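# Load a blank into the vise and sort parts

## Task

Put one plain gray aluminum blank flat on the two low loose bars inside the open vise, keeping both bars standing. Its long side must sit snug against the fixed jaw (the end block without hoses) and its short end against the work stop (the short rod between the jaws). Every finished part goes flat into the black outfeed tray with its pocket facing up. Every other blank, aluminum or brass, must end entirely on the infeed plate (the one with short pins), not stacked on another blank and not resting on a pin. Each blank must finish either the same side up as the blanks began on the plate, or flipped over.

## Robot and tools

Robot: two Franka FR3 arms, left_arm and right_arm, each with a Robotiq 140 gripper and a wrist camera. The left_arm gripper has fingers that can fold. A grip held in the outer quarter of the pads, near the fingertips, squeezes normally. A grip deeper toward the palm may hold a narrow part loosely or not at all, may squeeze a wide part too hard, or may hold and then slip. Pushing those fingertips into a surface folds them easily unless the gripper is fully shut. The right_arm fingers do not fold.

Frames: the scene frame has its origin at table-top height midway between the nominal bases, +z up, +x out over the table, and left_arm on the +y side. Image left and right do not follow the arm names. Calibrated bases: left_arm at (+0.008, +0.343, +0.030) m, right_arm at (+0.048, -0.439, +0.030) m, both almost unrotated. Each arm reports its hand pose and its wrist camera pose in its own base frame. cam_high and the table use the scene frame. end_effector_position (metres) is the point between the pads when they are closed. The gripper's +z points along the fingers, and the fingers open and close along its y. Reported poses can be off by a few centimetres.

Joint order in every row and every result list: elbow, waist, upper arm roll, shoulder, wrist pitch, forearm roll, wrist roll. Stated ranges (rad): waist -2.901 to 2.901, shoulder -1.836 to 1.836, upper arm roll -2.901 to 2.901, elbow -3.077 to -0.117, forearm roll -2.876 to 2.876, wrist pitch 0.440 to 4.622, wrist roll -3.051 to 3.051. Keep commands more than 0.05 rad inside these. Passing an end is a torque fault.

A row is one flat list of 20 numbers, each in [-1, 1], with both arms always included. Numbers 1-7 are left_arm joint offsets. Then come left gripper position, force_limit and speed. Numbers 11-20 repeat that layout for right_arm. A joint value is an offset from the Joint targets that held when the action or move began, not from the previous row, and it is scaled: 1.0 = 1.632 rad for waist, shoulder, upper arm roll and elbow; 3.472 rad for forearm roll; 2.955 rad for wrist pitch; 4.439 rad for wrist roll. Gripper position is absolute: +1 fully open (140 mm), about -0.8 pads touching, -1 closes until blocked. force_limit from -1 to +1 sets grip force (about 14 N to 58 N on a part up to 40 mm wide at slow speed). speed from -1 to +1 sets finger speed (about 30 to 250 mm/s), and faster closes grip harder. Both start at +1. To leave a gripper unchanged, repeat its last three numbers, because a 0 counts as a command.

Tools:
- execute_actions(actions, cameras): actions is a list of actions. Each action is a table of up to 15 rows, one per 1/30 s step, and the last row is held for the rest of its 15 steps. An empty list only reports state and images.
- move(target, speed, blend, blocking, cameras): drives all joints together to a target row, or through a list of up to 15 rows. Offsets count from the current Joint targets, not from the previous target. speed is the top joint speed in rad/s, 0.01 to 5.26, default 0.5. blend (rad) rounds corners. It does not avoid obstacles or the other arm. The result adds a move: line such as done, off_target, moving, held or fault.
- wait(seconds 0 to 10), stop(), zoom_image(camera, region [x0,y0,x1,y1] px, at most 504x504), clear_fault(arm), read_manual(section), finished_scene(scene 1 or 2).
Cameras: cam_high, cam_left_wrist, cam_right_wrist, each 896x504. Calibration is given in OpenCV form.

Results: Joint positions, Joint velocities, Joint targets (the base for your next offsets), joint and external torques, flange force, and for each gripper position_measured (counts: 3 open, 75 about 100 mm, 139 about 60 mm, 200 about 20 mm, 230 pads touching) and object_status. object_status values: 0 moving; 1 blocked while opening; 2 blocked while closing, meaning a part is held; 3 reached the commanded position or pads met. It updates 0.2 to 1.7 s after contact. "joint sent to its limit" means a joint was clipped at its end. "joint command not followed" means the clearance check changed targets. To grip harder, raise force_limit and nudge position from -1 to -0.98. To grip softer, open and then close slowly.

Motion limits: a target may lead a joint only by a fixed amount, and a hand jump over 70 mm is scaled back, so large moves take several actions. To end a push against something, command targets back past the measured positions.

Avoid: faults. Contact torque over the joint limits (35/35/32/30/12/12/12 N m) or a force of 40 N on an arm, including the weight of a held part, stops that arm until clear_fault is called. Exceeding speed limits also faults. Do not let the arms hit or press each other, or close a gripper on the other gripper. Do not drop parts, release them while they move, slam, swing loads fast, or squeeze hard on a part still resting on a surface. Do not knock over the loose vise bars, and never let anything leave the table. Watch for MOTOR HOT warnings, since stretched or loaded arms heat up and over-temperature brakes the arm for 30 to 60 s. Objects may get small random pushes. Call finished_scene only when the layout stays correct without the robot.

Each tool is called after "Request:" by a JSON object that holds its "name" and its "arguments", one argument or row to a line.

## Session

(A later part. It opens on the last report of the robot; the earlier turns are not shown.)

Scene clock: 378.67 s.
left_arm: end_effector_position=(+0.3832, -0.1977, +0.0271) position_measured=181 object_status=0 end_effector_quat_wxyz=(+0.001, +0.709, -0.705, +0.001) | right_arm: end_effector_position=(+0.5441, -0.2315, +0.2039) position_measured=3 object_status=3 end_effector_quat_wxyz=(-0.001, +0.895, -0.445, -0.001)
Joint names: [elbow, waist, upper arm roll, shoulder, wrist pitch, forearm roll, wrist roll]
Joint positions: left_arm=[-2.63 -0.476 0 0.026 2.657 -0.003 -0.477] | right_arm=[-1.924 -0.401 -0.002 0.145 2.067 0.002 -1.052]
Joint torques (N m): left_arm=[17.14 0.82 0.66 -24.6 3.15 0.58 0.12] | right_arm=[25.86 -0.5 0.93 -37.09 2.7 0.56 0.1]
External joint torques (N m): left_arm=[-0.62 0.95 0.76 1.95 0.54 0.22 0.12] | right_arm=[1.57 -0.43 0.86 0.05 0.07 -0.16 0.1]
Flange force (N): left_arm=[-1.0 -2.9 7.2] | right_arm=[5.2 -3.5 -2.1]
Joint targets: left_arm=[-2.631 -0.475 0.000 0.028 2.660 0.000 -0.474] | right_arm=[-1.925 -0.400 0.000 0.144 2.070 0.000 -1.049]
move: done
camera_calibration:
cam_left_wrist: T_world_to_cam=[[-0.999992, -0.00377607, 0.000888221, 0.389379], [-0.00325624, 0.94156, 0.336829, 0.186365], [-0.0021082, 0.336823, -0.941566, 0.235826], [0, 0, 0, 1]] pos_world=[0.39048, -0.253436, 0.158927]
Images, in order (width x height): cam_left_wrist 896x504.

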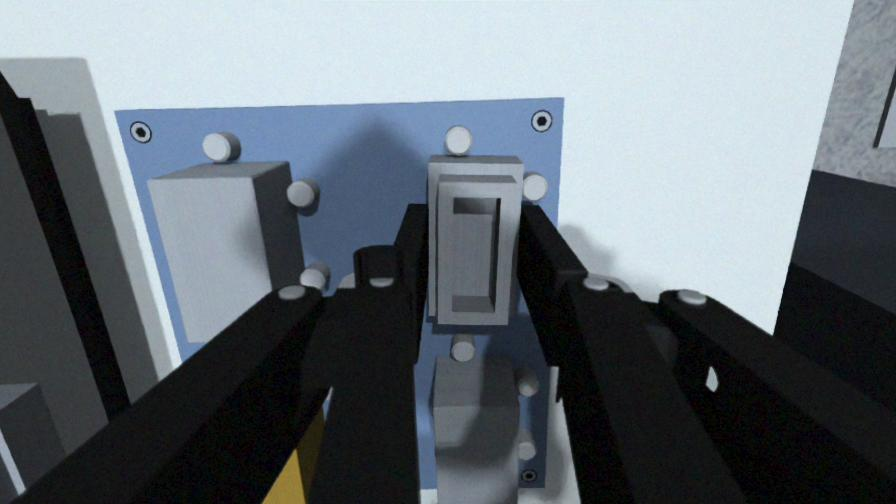

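Request:
{"name": "wait", "arguments": {
  "seconds": 1,
  "cameras": ["cam_left_wrist"]
}}

Request:
{"name": "zoom_image", "arguments": {
  "camera": "cam_left_wrist",
  "region": [380, 140, 560, 340]
}}

Scene clock: 382.10 s.
left_arm: end_effector_position=(+0.3832, -0.1977, +0.0271) position_measured=181 object_status=2 end_effector_quat_wxyz=(+0.001, +0.709, -0.705, +0.001) | right_arm: end_effector_position=(+0.5441, -0.2315, +0.2039) position_measured=3 object_status=3 end_effector_quat_wxyz=(-0.001, +0.895, -0.445, -0.001)
Joint names: [elbow, waist, upper arm roll, shoulder, wrist pitch, forearm roll, wrist roll]
Joint positions: left_arm=[-2.63 -0.476 0 0.026 2.657 -0.003 -0.477] | right_arm=[-1.924 -0.401 -0.002 0.145 2.067 0.002 -1.052]
Joint torques (N m): left_arm=[16.96 0.81 0.7 -24.59 2.98 0.61 0.13] | right_arm=[25.83 -0.45 0.92 -37.07 2.7 0.53 0.09]
External joint torques (N m): left_arm=[-0.76 0.84 0.7 1.95 0.38 0.25 0.13] | right_arm=[1.47 -0.22 1 0.2 0.06 -0.19 0.08]
Flange force (N): left_arm=[-1.0 -2.6 6.7] | right_arm=[5.1 -3.7 -1.9]
Joint targets: left_arm=[-2.631 -0.475 0.000 0.028 2.660 0.000 -0.474] | right_arm=[-1.925 -0.400 0.000 0.144 2.070 0.000 -1.049]
Tool commands: left_gripper/position=-1.0 left_gripper/force_limit=-0.3 left_gripper/speed=-1.0 right_gripper/position=+1.0 right_gripper/force_limit=+1.0 right_gripper/speed=+1.0
wait: 1.00 s; at rest from the start
camera_calibration:
cam_left_wrist: T_world_to_cam=[[-0.999992, -0.00377607, 0.000888221, 0.389379], [-0.00325624, 0.94156, 0.336829, 0.186365], [-0.0021082, 0.336823, -0.941566, 0.235826], [0, 0, 0, 1]] pos_world=[0.39048, -0.253436, 0.158927]
Images, in order (width x height): cam_left_wrist 896x504.

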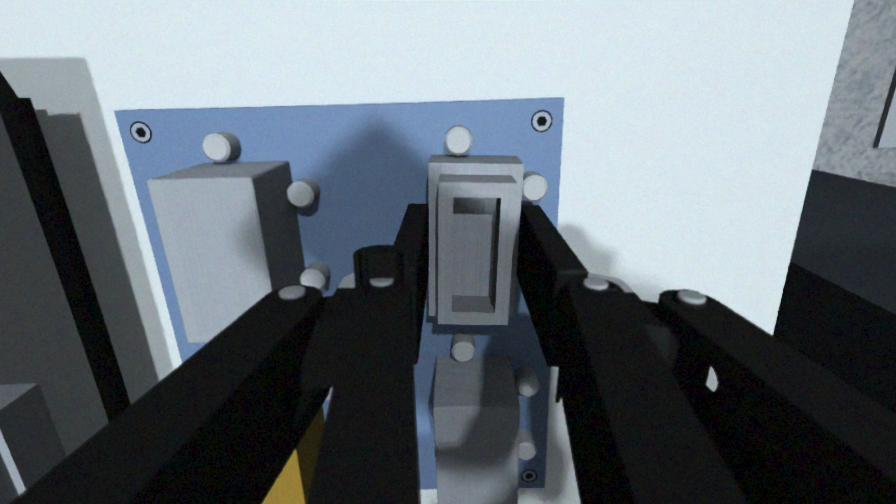

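Scaled by 2.520 from the camera's 896x504 image, which has a finer 1280x720 frame.

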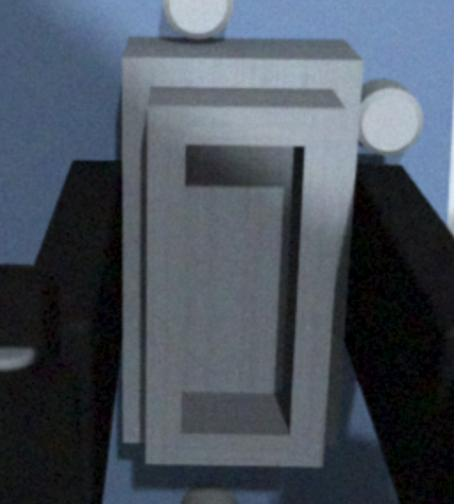

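Request:
{"name": "move", "arguments": {
  "target": [
    [0,0,0,0,0,0,0,-0.08,-0.3,-0.7, 0,0,0,0,0,0,0,1,1,1],
    [0.0004,0,0,-0.0087,-0.00504,0,0,-0.08,-0.3,-0.7, 0,0,0,0,0,0,0,1,1,1],
    [0.0004,0,0,-0.0087,-0.00504,0,0,-1,-0.3,-1, 0,0,0,0,0,0,0,1,1,1]
  ],
  "speed": 0.05
}}

Request:
{"name": "wait", "arguments": {
  "seconds": 1,
  "cameras": ["cam_left_wrist"]
}}

Request:
{"name": "zoom_image", "arguments": {
  "camera": "cam_left_wrist",
  "region": [380, 140, 560, 340]
}}

Scene clock: 393.23 s.
left_arm: end_effector_position=(+0.3830, -0.1977, +0.0307) position_measured=181 object_status=0 end_effector_quat_wxyz=(+0.001, +0.709, -0.706, +0.001) | right_arm: end_effector_position=(+0.5441, -0.2315, +0.2039) position_measured=3 object_status=3 end_effector_quat_wxyz=(-0.001, +0.895, -0.445, -0.001)
Joint names: [elbow, waist, upper arm roll, shoulder, wrist pitch, forearm roll, wrist roll]
Joint positions: left_arm=[-2.63 -0.476 0 0.016 2.647 -0.003 -0.477] | right_arm=[-1.924 -0.401 -0.002 0.145 2.067 0.002 -1.052]
Joint torques (N m): left_arm=[17.9 0.8 0.68 -26.62 2.58 0.61 0.07] | right_arm=[25.82 -0.43 0.89 -37.1 2.72 0.56 0.07]
External joint torques (N m): left_arm=[0.01 0.93 0.79 -0.3 -0.02 0.24 0.07] | right_arm=[1.45 -0.34 0.84 0.16 0.08 -0.16 0.07]
Flange force (N): left_arm=[-2.2 -0.4 -0.9] | right_arm=[5.1 -3.4 -1.8]
Joint targets: left_arm=[-2.630 -0.475 0.000 0.014 2.645 0.000 -0.474] | right_arm=[-1.925 -0.400 0.000 0.144 2.070 0.000 -1.049]
move: done
camera_calibration:
cam_left_wrist: T_world_to_cam=[[-0.999993, -0.00368183, 0.000921624, 0.389294], [-0.00315626, 0.941561, 0.336829, 0.185113], [-0.00210791, 0.336824, -0.941565, 0.239216], [0, 0, 0, 1]] pos_world=[0.39038, -0.253435, 0.162527]
cam_right_wrist: T_world_to_cam=[[-0.786992, -0.616913, -0.00790268, 0.296492], [-0.58024, 0.735733, 0.349312, 0.418945], [-0.209681, 0.279491, -0.936973, 0.505383], [0, 0, 0, 1]] pos_world=[0.582394, -0.266572, 0.32953]

Scene clock: 394.23 s.
left_arm: end_effector_position=(+0.3830, -0.1977, +0.0307) position_measured=181 object_status=2 end_effector_quat_wxyz=(+0.001, +0.709, -0.706, +0.001) | right_arm: end_effector_position=(+0.5441, -0.2315, +0.2039) position_measured=3 object_status=3 end_effector_quat_wxyz=(-0.001, +0.895, -0.445, -0.001)
Joint names: [elbow, waist, upper arm roll, shoulder, wrist pitch, forearm roll, wrist roll]
Joint positions: left_arm=[-2.63 -0.476 0 0.016 2.647 -0.003 -0.477] | right_arm=[-1.924 -0.401 -0.002 0.145 2.067 0.002 -1.052]
Joint torques (N m): left_arm=[17.86 0.81 0.74 -26.63 2.56 0.61 0.12] | right_arm=[25.83 -0.58 0.9 -37.03 2.7 0.54 0.12]
External joint torques (N m): left_arm=[-0.07 0.94 0.85 -0.26 -0.04 0.24 0.12] | right_arm=[1.48 -0.29 1.03 0.22 0.06 -0.18 0.11]
Flange force (N): left_arm=[-2.5 -0.3 -0.8] | right_arm=[5.2 -3.8 -1.9]
Joint targets: left_arm=[-2.630 -0.475 0.000 0.014 2.645 0.000 -0.474] | right_arm=[-1.925 -0.400 0.000 0.144 2.070 0.000 -1.049]
Tool commands: left_gripper/position=-1.0 left_gripper/force_limit=-0.3 left_gripper/speed=-1.0 right_gripper/position=+1.0 right_gripper/force_limit=+1.0 right_gripper/speed=+1.0
wait: 1.00 s; at rest by 0.17 s
camera_calibration:
cam_left_wrist: T_world_to_cam=[[-0.999993, -0.00368183, 0.000921624, 0.389295], [-0.00315626, 0.941561, 0.336829, 0.185019], [-0.00210791, 0.336824, -0.941565, 0.239182], [0, 0, 0, 1]] pos_world=[0.39038, -0.253335, 0.162527]
Images, in order (width x height): cam_left_wrist 896x504.

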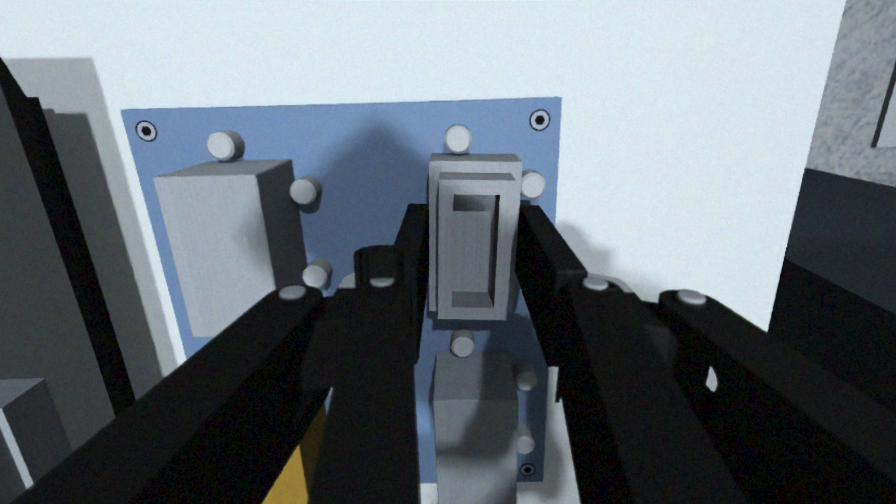

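Scaled by 2.520 from the camera's 896x504 image, which has a finer 1280x720 frame.

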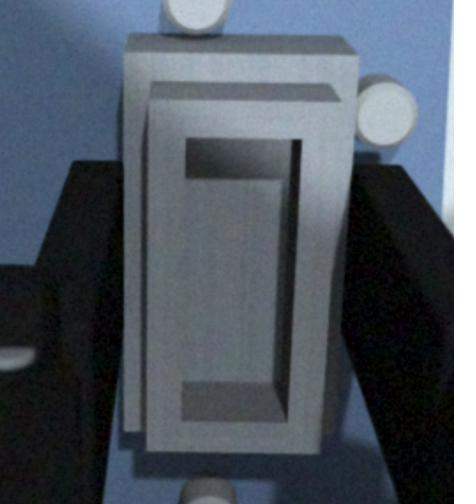

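Request:
{"name": "move", "arguments": {
  "target": [0.0304,0,0,-0.1322,-0.0901,0,0,-1,-0.3,-1, 0,0,0,0,0,0,0,1,1,1],
  "speed": 0.2,
  "cameras": ["cam_left_wrist"]
}}

Request:
{"name": "zoom_image", "arguments": {
  "camera": "cam_left_wrist",
  "region": [300, 80, 640, 400]
}}

Scene clock: 402.60 s.
left_arm: end_effector_position=(+0.3814, -0.1972, +0.1182) position_measured=181 object_status=2 end_effector_quat_wxyz=(+0.002, +0.709, -0.706, -0.001) | right_arm: end_effector_position=(+0.5441, -0.2315, +0.2039) position_measured=3 object_status=3 end_effector_quat_wxyz=(-0.001, +0.895, -0.445, -0.001)
Joint names: [elbow, waist, upper arm roll, shoulder, wrist pitch, forearm roll, wrist roll]
Joint positions: left_arm=[-2.583 -0.476 0 -0.199 2.381 -0.003 -0.477] | right_arm=[-1.924 -0.401 -0.002 0.145 2.067 0.002 -1.052]
Joint velocities: left_arm=[0 -0.001 0 0 -0.003 0.001 0] | right_arm=[within noise]
Joint torques (N m): left_arm=[22.25 0.82 0.6 -23.43 2.61 0.76 0.09] | right_arm=[25.76 -0.55 0.89 -37.06 2.71 0.54 0.08]
External joint torques (N m): left_arm=[0.81 0.91 0.88 -1.15 0.04 0.24 0.09] | right_arm=[1.29 -0.43 0.87 0.36 0.05 -0.19 0.08]
Flange force (N): left_arm=[-2.5 -0.3 -3.0] | right_arm=[5.1 -3.4 -1.5]
Joint targets: left_arm=[-2.581 -0.475 0.000 -0.202 2.378 0.000 -0.474] | right_arm=[-1.925 -0.400 0.000 0.144 2.070 0.000 -1.049]
move: done
camera_calibration:
cam_left_wrist: T_world_to_cam=[[-0.999984, -0.00318727, 0.00459657, 0.387309], [-0.0014471, 0.941209, 0.337821, 0.154288], [-0.00540306, 0.337809, -0.941199, 0.322814], [0, 0, 0, 1]] pos_world=[0.38927, -0.253032, 0.249931]
Images, in order (width x height): cam_left_wrist 896x504.

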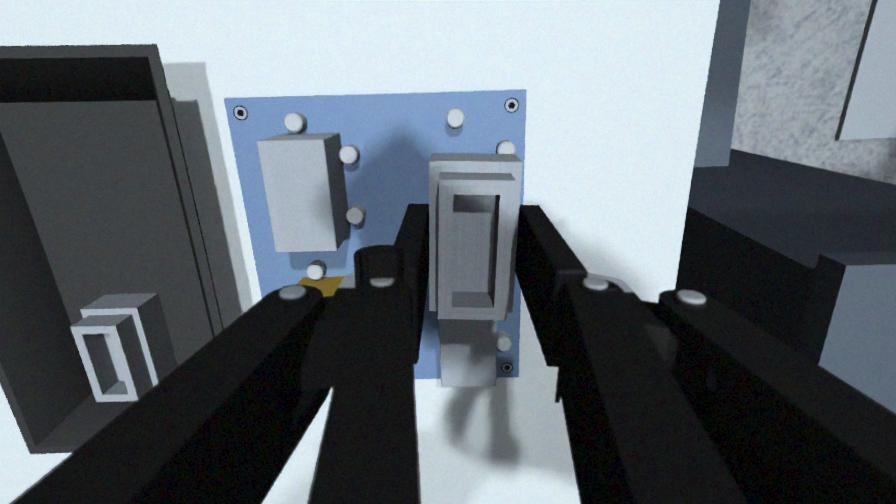

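Scaled by 1.482 from the camera's 896x504 image, which has a finer 1280x720 frame.

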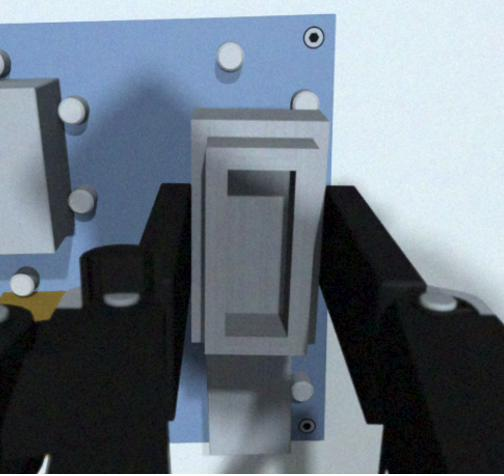

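Request:
{"name": "move", "arguments": {
  "target": [0.4273,0.0969,0,0.3312,-0.0528,0,0.0354,-1,-0.3,-1, 0,0,0,0,0,0,0,1,1,1],
  "speed": 0.4,
  "cameras": ["cam_left_wrist"]
}}

Request:
{"name": "zoom_image", "arguments": {
  "camera": "cam_left_wrist",
  "region": [200, 0, 700, 500]
}}

Scene clock: 415.87 s.
left_arm: end_effector_position=(+0.5942, -0.1960, +0.1171) position_measured=181 object_status=2 end_effector_quat_wxyz=(+0.001, +0.709, -0.705, +0.000) | right_arm: end_effector_position=(+0.5441, -0.2315, +0.2039) position_measured=3 object_status=3 end_effector_quat_wxyz=(-0.001, +0.895, -0.445, -0.001)
Joint names: [elbow, waist, upper arm roll, shoulder, wrist pitch, forearm roll, wrist roll]
Joint positions: left_arm=[-1.886 -0.318 0 0.339 2.224 -0.003 -0.322] | right_arm=[-1.924 -0.401 -0.002 0.145 2.067 0.002 -1.052]
Joint velocities: left_arm=[0 0.001 0.001 0 0 0 0.007] | right_arm=[within noise]
Joint torques (N m): left_arm=[24.2 0.58 0.86 -42.32 2.62 0.83 0.16] | right_arm=[25.74 -0.49 0.86 -37.03 2.68 0.55 0.08]
External joint torques (N m): left_arm=[1.01 0.87 0.8 -0.23 0.02 0.23 0.16] | right_arm=[1.33 -0.28 0.92 0.28 0.04 -0.17 0.08]
Flange force (N): left_arm=[-0.4 -4.0 -1.1] | right_arm=[5.0 -3.5 -1.7]
Joint targets: left_arm=[-1.883 -0.316 0.000 0.339 2.222 0.000 -0.317] | right_arm=[-1.925 -0.400 0.000 0.144 2.070 0.000 -1.049]
move: done
camera_calibration:
cam_left_wrist: T_world_to_cam=[[-0.99998, -0.00591832, 0.00214707, 0.599847], [-0.00485109, 0.941702, 0.336413, 0.156147], [-0.0040129, 0.336396, -0.941712, 0.321486], [0, 0, 0, 1]] pos_world=[0.601882, -0.25164, 0.24893]
Images, in order (width x height): cam_left_wrist 896x504.

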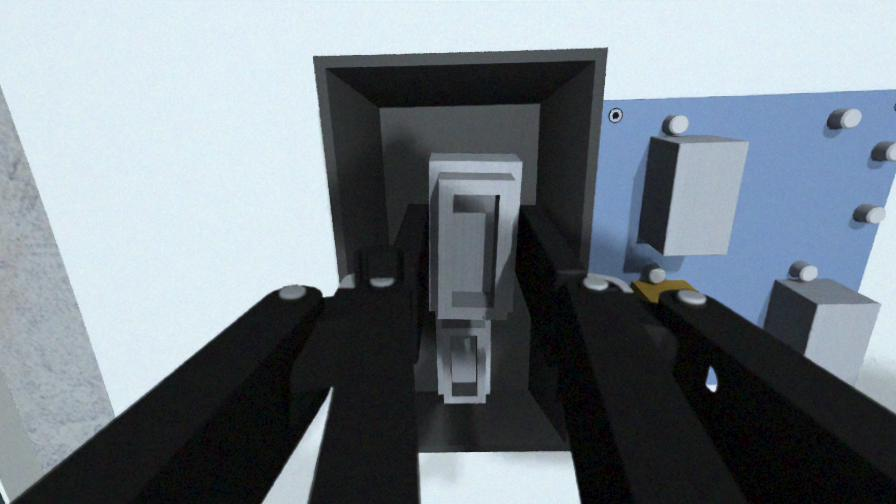

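Scaled by 1.008 from the camera's 896x504 image, which has a finer 1280x720 frame.

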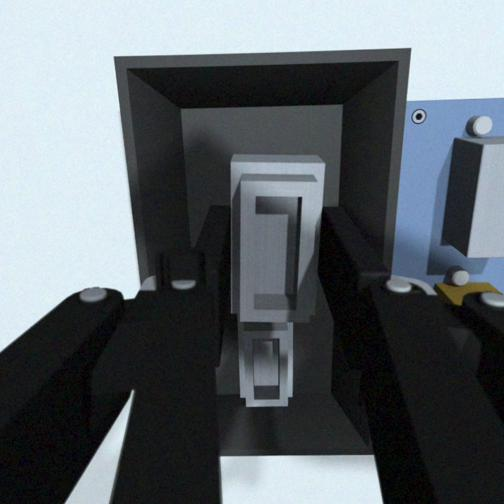

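Request:
{"name": "move", "arguments": {
  "target": [-0.02428,0,0,0.07335,0.05392,0,0,-1,-0.3,-1, 0,0,0,0,0,0,0,1,1,1],
  "speed": 0.15
}}

Request:
{"name": "move", "arguments": {
  "target": [-0.00037,0,0,0.00547,0.00323,0,0,-1,-0.3,-1, 0,0,0,0,0,0,0,1,1,1],
  "speed": 0.03
}}

Scene clock: 424.00 s.
left_arm: end_effector_position=(+0.5931, -0.1954, +0.0387) position_measured=181 object_status=2 end_effector_quat_wxyz=(+0.002, +0.709, -0.705, -0.002) | right_arm: end_effector_position=(+0.5441, -0.2315, +0.2039) position_measured=3 object_status=3 end_effector_quat_wxyz=(-0.001, +0.895, -0.445, -0.001)
Joint names: [elbow, waist, upper arm roll, shoulder, wrist pitch, forearm roll, wrist roll]
Joint positions: left_arm=[-1.923 -0.318 0 0.46 2.378 -0.003 -0.32] | right_arm=[-1.924 -0.401 -0.002 0.145 2.067 0.002 -1.052]
Joint velocities: left_arm=[0.001 -0.001 0 0 0.004 -0.001 -0.001] | right_arm=[within noise]
Joint torques (N m): left_arm=[22.14 0.61 0.88 -44.62 3.02 0.75 0.11] | right_arm=[25.81 -0.51 0.81 -36.98 2.7 0.55 0.12]
External joint torques (N m): left_arm=[0.64 0.68 0.53 -0.78 0.45 0.23 0.11] | right_arm=[1.39 -0.36 0.81 0.34 0.05 -0.17 0.12]
Flange force (N): left_arm=[-1.1 -0.4 -0.6] | right_arm=[5.4 -3.6 -1.7]
Joint targets: left_arm=[-1.923 -0.316 0.000 0.458 2.382 0.000 -0.317] | right_arm=[-1.925 -0.400 0.000 0.144 2.070 0.000 -1.049]
move: done
camera_calibration:
cam_left_wrist: T_world_to_cam=[[-0.999968, -0.00443104, 0.00659457, 0.599012], [-0.00194034, 0.9411, 0.338123, 0.180103], [-0.00770438, 0.338099, -0.941079, 0.249905], [0, 0, 0, 1]] pos_world=[0.601268, -0.251333, 0.170333]
cam_right_wrist: T_world_to_cam=[[-0.786991, -0.616914, -0.00790306, 0.296492], [-0.580241, 0.735732, 0.349312, 0.418945], [-0.209681, 0.279491, -0.936973, 0.505383], [0, 0, 0, 1]] pos_world=[0.582394, -0.266572, 0.32953]

Scene clock: 424.73 s.
left_arm: end_effector_position=(+0.5938, -0.1956, +0.0346) position_measured=181 object_status=2 end_effector_quat_wxyz=(+0.002, +0.709, -0.705, -0.001) | right_arm: end_effector_position=(+0.5441, -0.2315, +0.2039) position_measured=3 object_status=3 end_effector_quat_wxyz=(-0.001, +0.895, -0.445, -0.001)
Joint names: [elbow, waist, upper arm roll, shoulder, wrist pitch, forearm roll, wrist roll]
Joint positions: left_arm=[-1.923 -0.318 0 0.467 2.387 -0.003 -0.32] | right_arm=[-1.924 -0.401 -0.002 0.145 2.067 0.002 -1.052]
Joint velocities: left_arm=[0 -0.001 0 0 0.005 0 -0.001] | right_arm=[within noise]
Joint torques (N m): left_arm=[21.88 0.6 0.94 -44.32 3.01 0.74 0.1] | right_arm=[25.83 -0.46 0.89 -37.06 2.7 0.55 0.03]
External joint torques (N m): left_arm=[0.46 0.62 0.55 -0.35 0.43 0.23 0.1] | right_arm=[1.41 -0.35 0.85 0.26 0.05 -0.17 0.03]
Flange force (N): left_arm=[-0.9 -0.7 0.1] | right_arm=[5.3 -3.4 -1.8]
Joint targets: left_arm=[-1.923 -0.316 0.000 0.467 2.391 0.000 -0.317] | right_arm=[-1.925 -0.400 0.000 0.144 2.070 0.000 -1.049]
move: done
camera_calibration:
cam_left_wrist: T_world_to_cam=[[-0.999977, -0.00442983, 0.00511013, 0.599694], [-0.00244372, 0.941238, 0.337734, 0.181954], [-0.00630595, 0.337714, -0.941228, 0.245263], [0, 0, 0, 1]] pos_world=[0.601672, -0.251434, 0.166332]
cam_right_wrist: T_world_to_cam=[[-0.786991, -0.616914, -0.00790306, 0.296492], [-0.580241, 0.735732, 0.349312, 0.418945], [-0.209681, 0.279491, -0.936973, 0.505383], [0, 0, 0, 1]] pos_world=[0.582394, -0.266572, 0.32953]

Request:
{"name": "move", "arguments": {
  "target": [-0.00037,0,0,0.00547,0.00323,0,0,-1,-0.3,-1, 0,0,0,0,0,0,0,1,1,1],
  "speed": 0.03
}}

Request:
{"name": "move", "arguments": {
  "target": [-0.00025,0,0,0.00365,0.00215,0,0,-1,-0.3,-1, 0,0,0,0,0,0,0,1,1,1],
  "speed": 0.03
}}

Scene clock: 427.40 s.
left_arm: end_effector_position=(+0.5956, -0.1962, +0.0342) position_measured=181 object_status=2 end_effector_quat_wxyz=(+0.000, +0.709, -0.705, +0.002) | right_arm: end_effector_position=(+0.5441, -0.2315, +0.2039) position_measured=3 object_status=3 end_effector_quat_wxyz=(-0.001, +0.895, -0.445, -0.001)
Joint names: [elbow, waist, upper arm roll, shoulder, wrist pitch, forearm roll, wrist roll]
Joint positions: left_arm=[-1.923 -0.318 0 0.469 2.395 -0.003 -0.32] | right_arm=[-1.924 -0.401 -0.002 0.145 2.067 0.002 -1.052]
Joint torques (N m): left_arm=[20.46 0.59 0.7 -39.9 3.4 0.74 0.16] | right_arm=[25.78 -0.53 0.89 -37.02 2.71 0.55 0.09]
External joint torques (N m): left_arm=[-1.01 0.82 0.48 4.21 0.8 0.22 0.16] | right_arm=[1.41 -0.28 0.99 0.25 0.07 -0.17 0.09]
Flange force (N): left_arm=[0.2 -5.2 9.1] | right_arm=[5.1 -3.6 -1.7]
Joint targets: left_arm=[-1.924 -0.316 0.000 0.476 2.401 0.000 -0.317] | right_arm=[-1.925 -0.400 0.000 0.144 2.070 0.000 -1.049]
move: done
camera_calibration:
cam_left_wrist: T_world_to_cam=[[-0.99999, -0.00441253, -0.00060625, 0.601769], [-0.00435977, 0.941878, 0.335926, 0.184023], [-0.000911271, 0.335925, -0.941888, 0.241621], [0, 0, 0, 1]] pos_world=[0.602785, -0.251839, 0.166127]
cam_right_wrist: T_world_to_cam=[[-0.786991, -0.616914, -0.00790306, 0.296492], [-0.580241, 0.735732, 0.349312, 0.418945], [-0.209681, 0.279491, -0.936973, 0.505383], [0, 0, 0, 1]] pos_world=[0.582394, -0.266572, 0.32953]

Scene clock: 428.10 s.
left_arm: end_effector_position=(+0.5969, -0.1966, +0.0342) position_measured=181 object_status=2 end_effector_quat_wxyz=(+0.000, +0.709, -0.705, +0.003) | right_arm: end_effector_position=(+0.5441, -0.2315, +0.2039) position_measured=3 object_status=3 end_effector_quat_wxyz=(-0.001, +0.895, -0.445, -0.001)
Joint names: [elbow, waist, upper arm roll, shoulder, wrist pitch, forearm roll, wrist roll]
Joint positions: left_arm=[-1.922 -0.318 0 0.47 2.398 -0.003 -0.32] | right_arm=[-1.924 -0.401 -0.002 0.145 2.067 0.002 -1.052]
Joint velocities: left_arm=[0 0 0.001 0.001 0.004 0.001 -0.001] | right_arm=[within noise]
Joint torques (N m): left_arm=[19.36 0.6 0.71 -36.91 3.92 0.73 0.1] | right_arm=[25.8 -0.39 0.9 -37.11 2.71 0.57 0.14]
External joint torques (N m): left_arm=[-2.04 0.8 0.46 7.17 1.32 0.22 0.1] | right_arm=[1.48 -0.05 1.08 0.05 0.08 -0.15 0.14]
Flange force (N): left_arm=[1.0 -7.2 15.5] | right_arm=[4.6 -3.8 -2.0]
Joint targets: left_arm=[-1.924 -0.316 0.000 0.482 2.407 0.000 -0.317] | right_arm=[-1.925 -0.400 0.000 0.144 2.070 0.000 -1.049]
move: off_target (left_arm); left_arm: the shoulder is farthest, 0.012 rad from its target
camera_calibration:
cam_left_wrist: T_world_to_cam=[[-0.999983, -0.00445583, -0.00379681, 0.60309], [-0.00547008, 0.942241, 0.334891, 0.185152], [0.0020853, 0.334906, -0.942249, 0.239682], [0, 0, 0, 1]] pos_world=[0.603593, -0.252042, 0.166124]
cam_right_wrist: T_world_to_cam=[[-0.786991, -0.616914, -0.00790306, 0.296492], [-0.580241, 0.735732, 0.349312, 0.418945], [-0.209681, 0.279491, -0.936973, 0.505383], [0, 0, 0, 1]] pos_world=[0.582394, -0.266572, 0.32953]

Request:
{"name": "move", "arguments": {
  "target": [0.00019,0,0,-0.00274,-0.00161,0,0,-1,-0.3,-1, 0,0,0,0,0,0,0,1,1,1],
  "speed": 0.03,
  "cameras": ["cam_left_wrist"]
}}

Request:
{"name": "zoom_image", "arguments": {
  "camera": "cam_left_wrist",
  "region": [300, 100, 660, 460]
}}

Scene clock: 432.23 s.
left_arm: end_effector_position=(+0.5970, -0.1966, +0.0342) position_measured=181 object_status=2 end_effector_quat_wxyz=(+0.000, +0.709, -0.705, +0.003) | right_arm: end_effector_position=(+0.5441, -0.2315, +0.2039) position_measured=3 object_status=3 end_effector_quat_wxyz=(-0.001, +0.895, -0.445, -0.001)
Joint names: [elbow, waist, upper arm roll, shoulder, wrist pitch, forearm roll, wrist roll]
Joint positions: left_arm=[-1.922 -0.318 0 0.47 2.398 -0.003 -0.32] | right_arm=[-1.924 -0.401 -0.002 0.145 2.067 0.002 -1.052]
Joint torques (N m): left_arm=[19.64 0.61 0.84 -38.31 3.45 0.73 0.12] | right_arm=[25.83 -0.47 0.86 -37.03 2.7 0.54 0.09]
External joint torques (N m): left_arm=[-1.86 0.67 0.47 5.91 0.84 0.22 0.12] | right_arm=[1.44 -0.26 0.93 0.24 0.06 -0.18 0.08]
Flange force (N): left_arm=[0.6 -5.7 12.4] | right_arm=[5.2 -3.7 -1.8]
Joint targets: left_arm=[-1.924 -0.316 0.000 0.478 2.402 0.000 -0.317] | right_arm=[-1.925 -0.400 0.000 0.144 2.070 0.000 -1.049]
move: done
camera_calibration:
cam_left_wrist: T_world_to_cam=[[-0.999983, -0.00442261, -0.00389113, 0.603214], [-0.00547036, 0.942241, 0.33489, 0.185214], [0.00218529, 0.334906, -0.942249, 0.239749], [0, 0, 0, 1]] pos_world=[0.603693, -0.252141, 0.166224]
Images, in order (width x height): cam_left_wrist 896x504.

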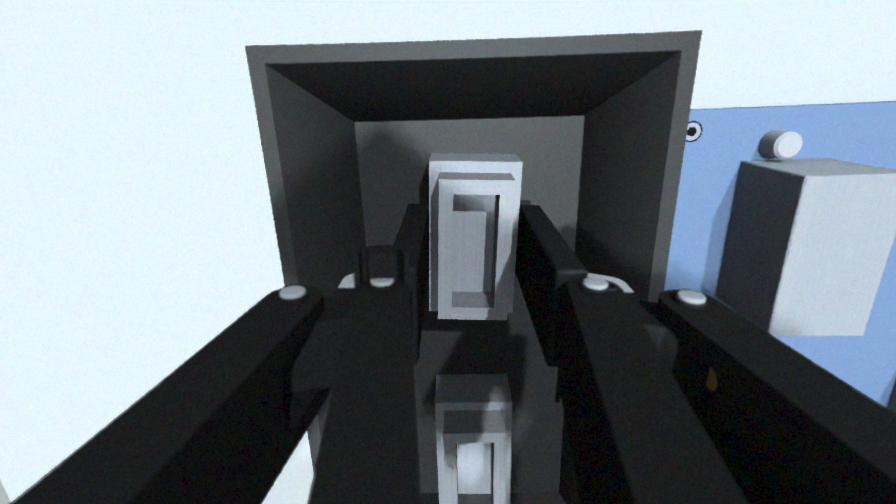

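Scaled by 1.400 from the camera's 896x504 image, which has a finer 1280x720 frame.

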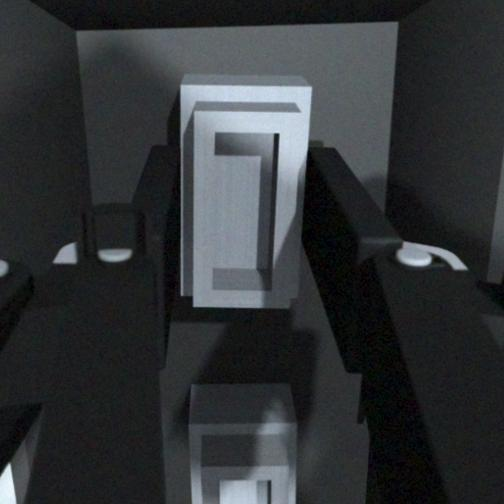

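Request:
{"name": "move", "arguments": {
  "target": [0.00034,0,0,-0.00492,-0.0029,0,0,-1,-0.3,-1, 0,0,0,0,0,0,0,1,1,1],
  "speed": 0.03
}}

Scene clock: 438.40 s.
left_arm: end_effector_position=(+0.5969, -0.1966, +0.0343) position_measured=181 object_status=2 end_effector_quat_wxyz=(+0.000, +0.709, -0.705, +0.003) | right_arm: end_effector_position=(+0.5441, -0.2315, +0.2039) position_measured=3 object_status=3 end_effector_quat_wxyz=(-0.001, +0.895, -0.445, -0.001)
Joint names: [elbow, waist, upper arm roll, shoulder, wrist pitch, forearm roll, wrist roll]
Joint positions: left_arm=[-1.922 -0.318 0 0.47 2.398 -0.003 -0.32] | right_arm=[-1.924 -0.401 -0.002 0.145 2.067 0.002 -1.052]
Joint torques (N m): left_arm=[20.62 0.71 1.07 -43.4 2.21 0.73 0.09] | right_arm=[25.84 -0.47 0.93 -37.03 2.7 0.56 0.03]
External joint torques (N m): left_arm=[-0.79 0.97 0.89 0.65 -0.39 0.21 0.09] | right_arm=[1.42 -0.35 0.9 0.27 0.05 -0.17 0.03]
Flange force (N): left_arm=[-1.9 0.5 0.5] | right_arm=[5.3 -3.5 -1.8]
Joint targets: left_arm=[-1.924 -0.316 0.000 0.470 2.394 0.000 -0.317] | right_arm=[-1.925 -0.400 0.000 0.144 2.070 0.000 -1.049]
move: done
camera_calibration:
cam_left_wrist: T_world_to_cam=[[-0.999984, -0.00439382, -0.00366925, 0.603185], [-0.00536912, 0.94221, 0.334981, 0.185035], [0.00198536, 0.334995, -0.942218, 0.239853], [0, 0, 0, 1]] pos_world=[0.603693, -0.252041, 0.166224]
cam_right_wrist: T_world_to_cam=[[-0.786978, -0.616931, -0.00784392, 0.29646], [-0.580263, 0.735763, 0.349211, 0.419], [-0.209668, 0.279373, -0.937011, 0.505356], [0, 0, 0, 1]] pos_world=[0.582394, -0.266572, 0.32953]

Request:
{"name": "move", "arguments": {
  "target": [
    [0,0,0,0,0,0,0,-0.15,-0.3,-0.9, 0,0,0,0,0,0,0,1,1,1],
    [0.02474,0,0,-0.08061,-0.05818,0,0,-0.15,-0.3,-0.9, 0,0,0,0,0,0,0,1,1,1]
  ],
  "speed": 0.12,
  "cameras": ["cam_left_wrist"]
}}

Request:
{"name": "zoom_image", "arguments": {
  "camera": "cam_left_wrist",
  "region": [300, 40, 660, 480]
}}

Scene clock: 445.47 s.
left_arm: end_effector_position=(+0.5951, -0.1962, +0.1174) position_measured=148 object_status=3 end_effector_quat_wxyz=(+0.001, +0.709, -0.705, +0.001) | right_arm: end_effector_position=(+0.5441, -0.2315, +0.2039) position_measured=3 object_status=3 end_effector_quat_wxyz=(-0.001, +0.895, -0.445, -0.001)
Joint names: [elbow, waist, upper arm roll, shoulder, wrist pitch, forearm roll, wrist roll]
Joint positions: left_arm=[-1.884 -0.318 0 0.34 2.225 -0.003 -0.32] | right_arm=[-1.924 -0.401 -0.002 0.145 2.067 0.002 -1.052]
Joint velocities: left_arm=[0 0 0 0 -0.005 0 0.001] | right_arm=[within noise]
Joint torques (N m): left_arm=[23.23 0.61 0.84 -41.96 2.53 0.82 0.12] | right_arm=[25.89 -0.49 0.86 -37.09 2.72 0.56 0.05]
External joint torques (N m): left_arm=[0.12 0.68 0.6 0.06 -0.06 0.22 0.12] | right_arm=[1.53 -0.1 1.08 0.15 0.07 -0.15 0.05]
Flange force (N): left_arm=[-0.9 -1.1 -0.2] | right_arm=[5.2 -3.9 -2.0]
Joint targets: left_arm=[-1.883 -0.316 0.000 0.338 2.222 0.000 -0.317] | right_arm=[-1.925 -0.400 0.000 0.144 2.070 0.000 -1.049]
move: done
camera_calibration:
cam_left_wrist: T_world_to_cam=[[-0.999992, -0.00386406, 0.000542599, 0.601268], [-0.00345729, 0.941891, 0.335902, 0.15557], [-0.00180902, 0.335898, -0.941897, 0.320429], [0, 0, 0, 1]] pos_world=[0.602381, -0.251838, 0.249229]
Images, in order (width x height): cam_left_wrist 896x504.

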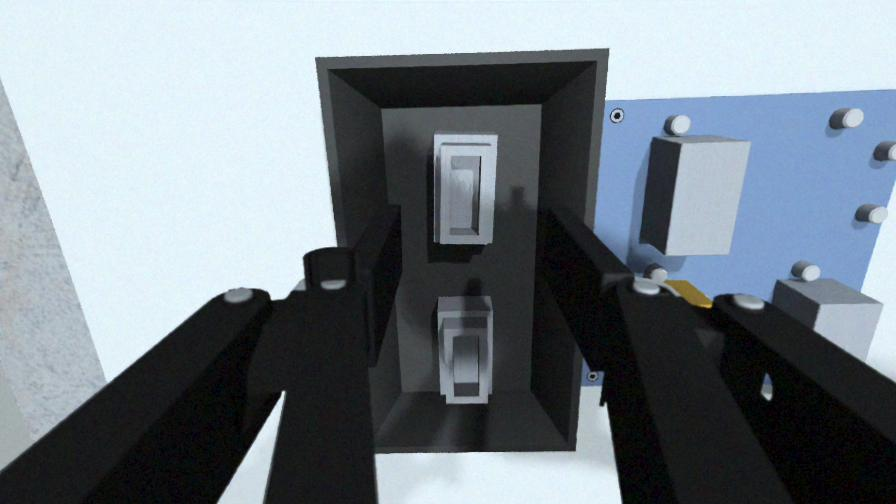

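Scaled by 1.145 from the camera's 896x504 image, which has a finer 1280x720 frame.

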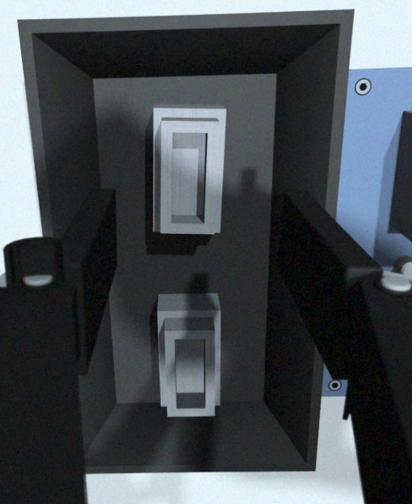

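Request:
{"name": "zoom_image", "arguments": {
  "camera": "cam_left_wrist",
  "region": [600, 90, 780, 290]
}}

Request:
{"name": "zoom_image", "arguments": {
  "camera": "cam_left_wrist",
  "region": [630, 110, 760, 200]
}}

Scaled by 2.520 from the camera's 896x504 image, which has a finer 1280x720 frame.

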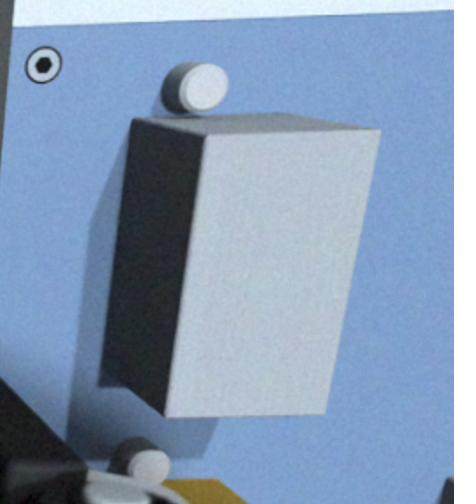

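Scaled by 3.877 from the camera's 896x504 image, which has a finer 1280x720 frame.

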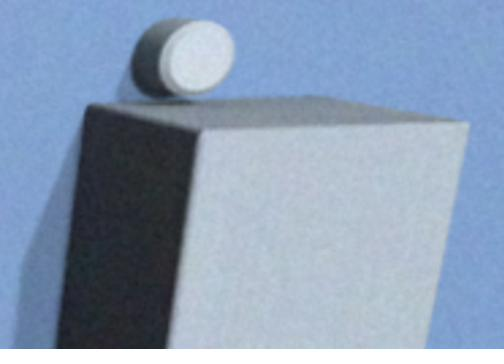

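Request:
{"name": "move", "arguments": {
  "target": [
    [-0.5067,0.4387,0,-0.7200,-0.1178,0,0,-0.15,-0.3,-0.9, 0,0,0,0,0,0,0,-0.08,-0.3,-0.5],
    [-0.5067,0.4387,0,-0.7200,-0.1178,0,0,-0.15,-0.3,-0.9, 0,0.81858,0,0,0,0,-0.26057,-0.08,-0.3,-0.5],
    [-0.5067,0.4387,0,-0.7200,-0.1178,0,0,-0.15,-0.3,-0.9, 0.29427,0.81858,0,0.29585,0.0005,0,-0.26057,-0.08,-0.3,-0.5]
  ],
  "speed": [0.8,0.8,0.5],
  "cameras": ["cam_high","cam_right_wrist"]
}}

Request:
{"name": "zoom_image", "arguments": {
  "camera": "cam_right_wrist",
  "region": [260, 20, 680, 440]
}}

Scene clock: 492.43 s.
left_arm: end_effector_position=(+0.2775, +0.1157, +0.2518) position_measured=148 object_status=3 end_effector_quat_wxyz=(+0.001, +0.911, -0.413, +0.002) | right_arm: end_effector_position=(+0.4222, +0.5765, +0.1083) position_measured=139 object_status=3 end_effector_quat_wxyz=(-0.001, +0.708, +0.706, -0.003)
Joint names: [elbow, waist, upper arm roll, shoulder, wrist pitch, forearm roll, wrist roll]
Joint positions: left_arm=[-2.709 0.398 0 -0.835 1.876 -0.003 -0.32] | right_arm=[-1.446 0.937 0.001 0.628 2.068 0.002 -2.202]
Joint torques (N m): left_arm=[24.73 0.93 0.26 -5.1 2.56 0.95 0.13] | right_arm=[26.23 -0.27 1.24 -50.69 2.72 0.66 -0.3]
External joint torques (N m): left_arm=[0.01 0.93 0.92 -0.58 -0.03 0.24 0.13] | right_arm=[1.99 -0.26 0.61 0.43 0.14 -0.16 -0.3]
Flange force (N): left_arm=[-3.9 1.1 -0.3] | right_arm=[10.1 8.1 -1.1]
Joint targets: left_arm=[-2.710 0.400 0.000 -0.837 1.874 0.000 -0.317] | right_arm=[-1.445 0.936 0.000 0.627 2.071 0.000 -2.206]
move: done
camera_calibration:
cam_right_wrist: T_world_to_cam=[[0.999813, 0.0139548, -0.0133731, -0.419304], [0.0177508, -0.936716, 0.349639, 0.498741], [-0.00764769, -0.349812, -0.936789, 0.441956], [0, 0, 0, 1]] pos_world=[0.413752, 0.627631, 0.234032]
Images, in order (width x height): cam_high 896x504, cam_right_wrist 896x504.

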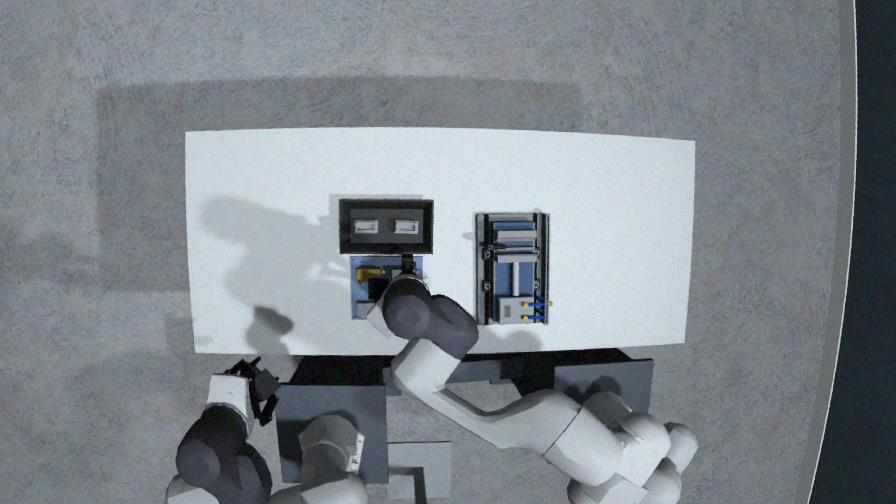

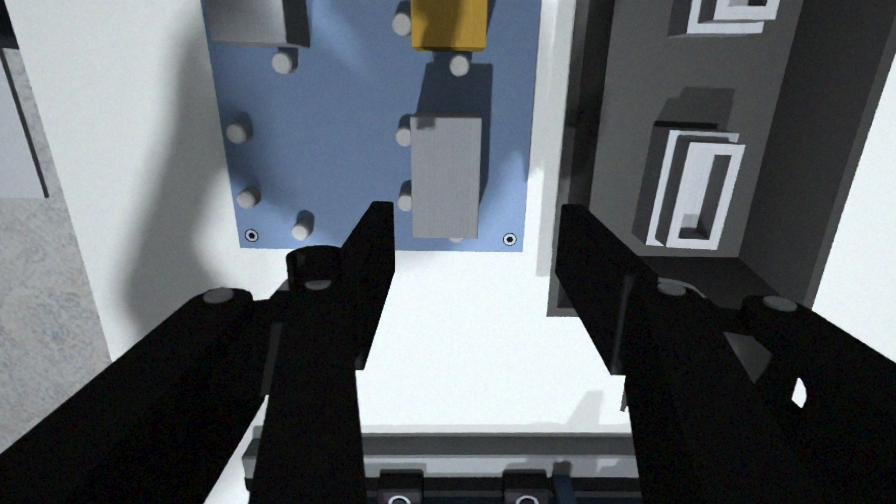

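Scaled by 1.200 from the camera's 896x504 image, which has a finer 1280x720 frame.

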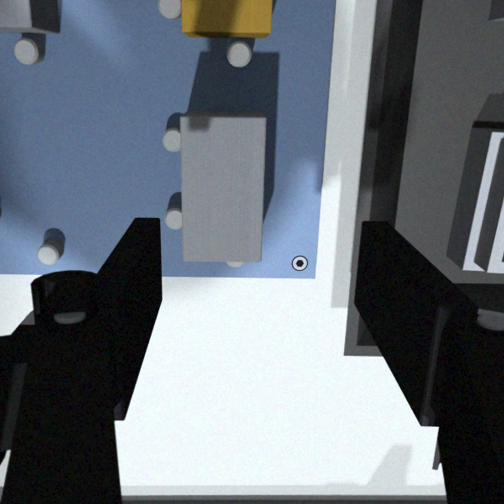

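Request:
{"name": "zoom_image", "arguments": {
  "camera": "cam_right_wrist",
  "region": [400, 100, 490, 180]
}}

Request:
{"name": "zoom_image", "arguments": {
  "camera": "cam_right_wrist",
  "region": [400, 170, 490, 250]
}}

Scaled by 5.600 from the camera's 896x504 image, which has a finer 1280x720 frame.

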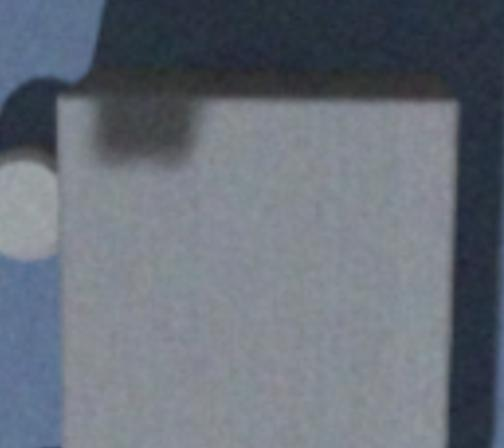

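Scaled by 5.600 from the camera's 896x504 image, which has a finer 1280x720 frame.

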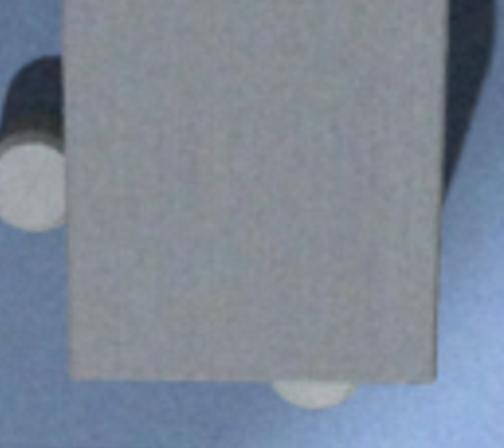

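Request:
{"name": "move", "arguments": {
  "target": [0,0,0,0,0,0,0,-0.15,-0.3,-0.9, -0.03484,0.01255,0,0.01852,0.02947,0,0.00461,-0.08,-0.3,-0.5],
  "speed": 0.15,
  "cameras": ["cam_right_wrist"]
}}

Request:
{"name": "zoom_image", "arguments": {
  "camera": "cam_right_wrist",
  "region": [420, 90, 530, 190]
}}

Request:
{"name": "zoom_image", "arguments": {
  "camera": "cam_right_wrist",
  "region": [420, 190, 530, 290]
}}

Scene clock: 514.27 s.
left_arm: end_effector_position=(+0.2774, +0.1157, +0.2518) position_measured=148 object_status=3 end_effector_quat_wxyz=(+0.001, +0.911, -0.413, +0.002) | right_arm: end_effector_position=(+0.4096, +0.5806, +0.0699) position_measured=139 object_status=3 end_effector_quat_wxyz=(-0.001, +0.706, +0.708, -0.002)
Joint names: [elbow, waist, upper arm roll, shoulder, wrist pitch, forearm roll, wrist roll]
Joint positions: left_arm=[-2.71 0.398 0 -0.835 1.876 -0.003 -0.32] | right_arm=[-1.5 0.955 0.001 0.657 2.154 0.002 -2.189]
Joint velocities: left_arm=[within noise] | right_arm=[0 -0.001 -0.001 0 0.005 0 0.004]
Joint torques (N m): left_arm=[24.82 0.93 0.27 -5.08 2.57 0.95 0.08] | right_arm=[25.09 0.03 1.46 -50.65 2.78 0.64 0.17]
External joint torques (N m): left_arm=[0.09 0.94 0.93 -0.54 -0.02 0.23 0.08] | right_arm=[1.32 -0.06 0.74 0.71 0.19 -0.14 0.17]
Flange force (N): left_arm=[-3.7 0.8 -0.5] | right_arm=[7.9 5.1 0.6]
Joint targets: left_arm=[-2.710 0.400 0.000 -0.837 1.874 0.000 -0.317] | right_arm=[-1.501 0.956 0.000 0.657 2.159 0.000 -2.185]
move: done
camera_calibration:
cam_right_wrist: T_world_to_cam=[[0.99974, 0.0195508, -0.0117624, -0.410519], [0.0224241, -0.937107, 0.348321, 0.514697], [-0.00421271, -0.348494, -0.937302, 0.405138], [0, 0, 0, 1]] pos_world=[0.400577, 0.63154, 0.195628]
Images, in order (width x height): cam_right_wrist 896x504.

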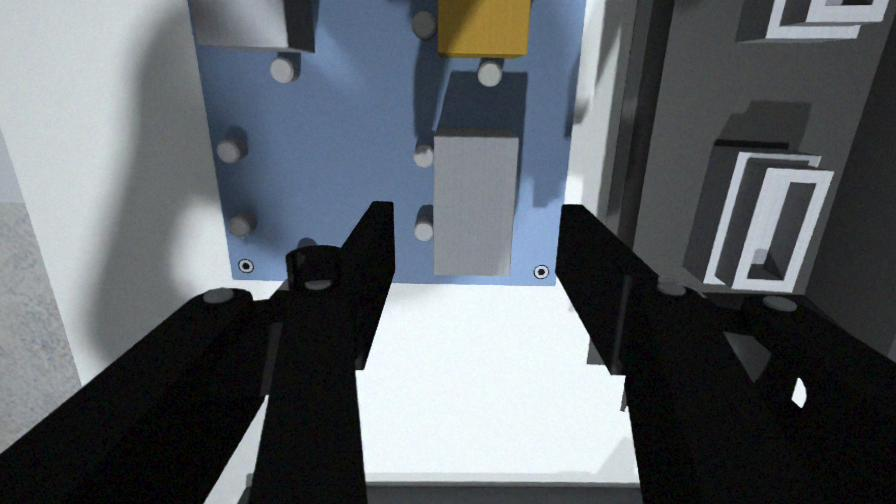

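Scaled by 4.582 from the camera's 896x504 image, which has a finer 1280x720 frame.

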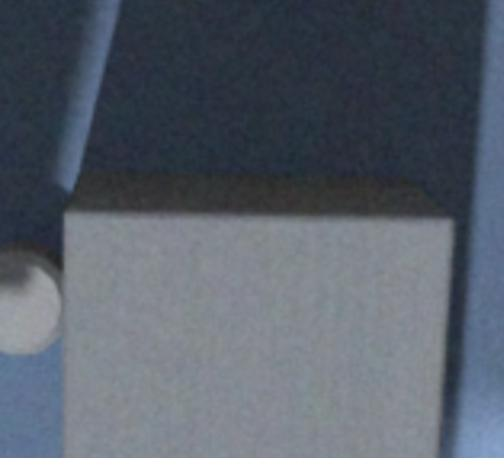

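Scaled by 4.582 from the camera's 896x504 image, which has a finer 1280x720 frame.

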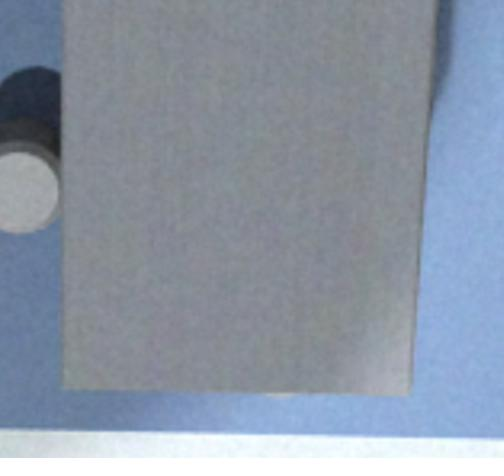

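Request:
{"name": "move", "arguments": {
  "target": [0,0,0,0,0,0,0,-0.15,-0.3,-0.9, -0.01348,-0.00119,0,0.02564,0.02160,0,-0.00044,-0.08,-0.3,-0.5],
  "speed": 0.06,
  "cameras": ["cam_right_wrist"]
}}

Request:
{"name": "zoom_image", "arguments": {
  "camera": "cam_right_wrist",
  "region": [370, 130, 590, 350]
}}

Scene clock: 532.30 s.
left_arm: end_effector_position=(+0.2773, +0.1157, +0.2518) position_measured=148 object_status=3 end_effector_quat_wxyz=(+0.001, +0.911, -0.413, +0.002) | right_arm: end_effector_position=(+0.4088, +0.5794, +0.0366) position_measured=139 object_status=3 end_effector_quat_wxyz=(-0.001, +0.707, +0.707, -0.002)
Joint names: [elbow, waist, upper arm roll, shoulder, wrist pitch, forearm roll, wrist roll]
Joint positions: left_arm=[-2.71 0.398 0 -0.835 1.875 -0.003 -0.32] | right_arm=[-1.522 0.955 0.001 0.698 2.217 0.002 -2.188]
Joint velocities: left_arm=[within noise] | right_arm=[0.001 0 -0.001 -0.001 0.005 0 -0.001]
Joint torques (N m): left_arm=[24.83 0.9 0.26 -5 2.58 0.94 0.1] | right_arm=[24.55 -0.19 1.54 -50.96 2.78 0.61 -0.04]
External joint torques (N m): left_arm=[0.15 0.92 0.96 -0.53 0 0.23 0.1] | right_arm=[1.31 -0.41 0.7 0.69 0.19 -0.13 -0.04]
Flange force (N): left_arm=[-3.7 0.6 -0.5] | right_arm=[7.2 5.6 1.1]
Joint targets: left_arm=[-2.710 0.400 0.000 -0.837 1.874 0.000 -0.317] | right_arm=[-1.523 0.954 0.000 0.699 2.222 0.000 -2.187]
move: done
camera_calibration:
cam_right_wrist: T_world_to_cam=[[0.999773, 0.0181855, -0.0111395, -0.409339], [0.0209238, -0.937442, 0.347513, 0.526009], [-0.00412297, -0.347667, -0.937609, 0.373057], [0, 0, 0, 1]] pos_world=[0.399778, 0.630247, 0.162426]
Images, in order (width x height): cam_right_wrist 896x504.

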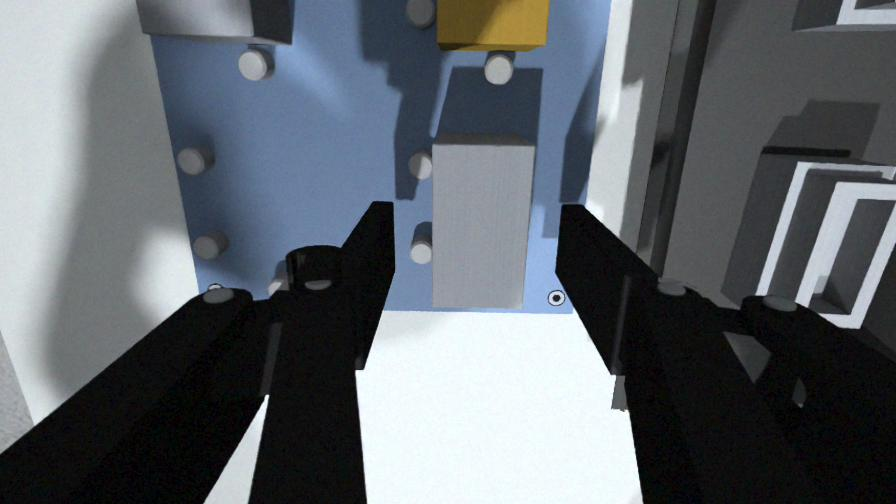

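Scaled by 2.291 from the camera's 896x504 image, which has a finer 1280x720 frame.

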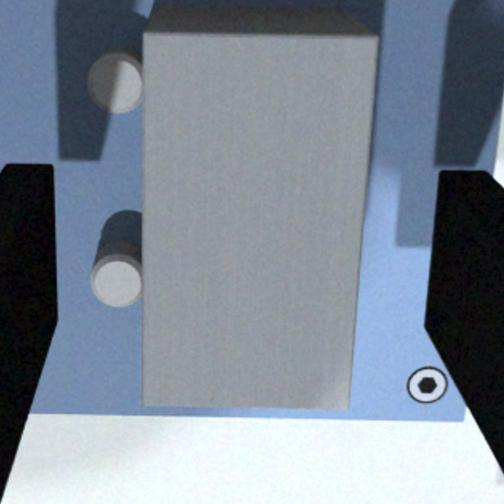

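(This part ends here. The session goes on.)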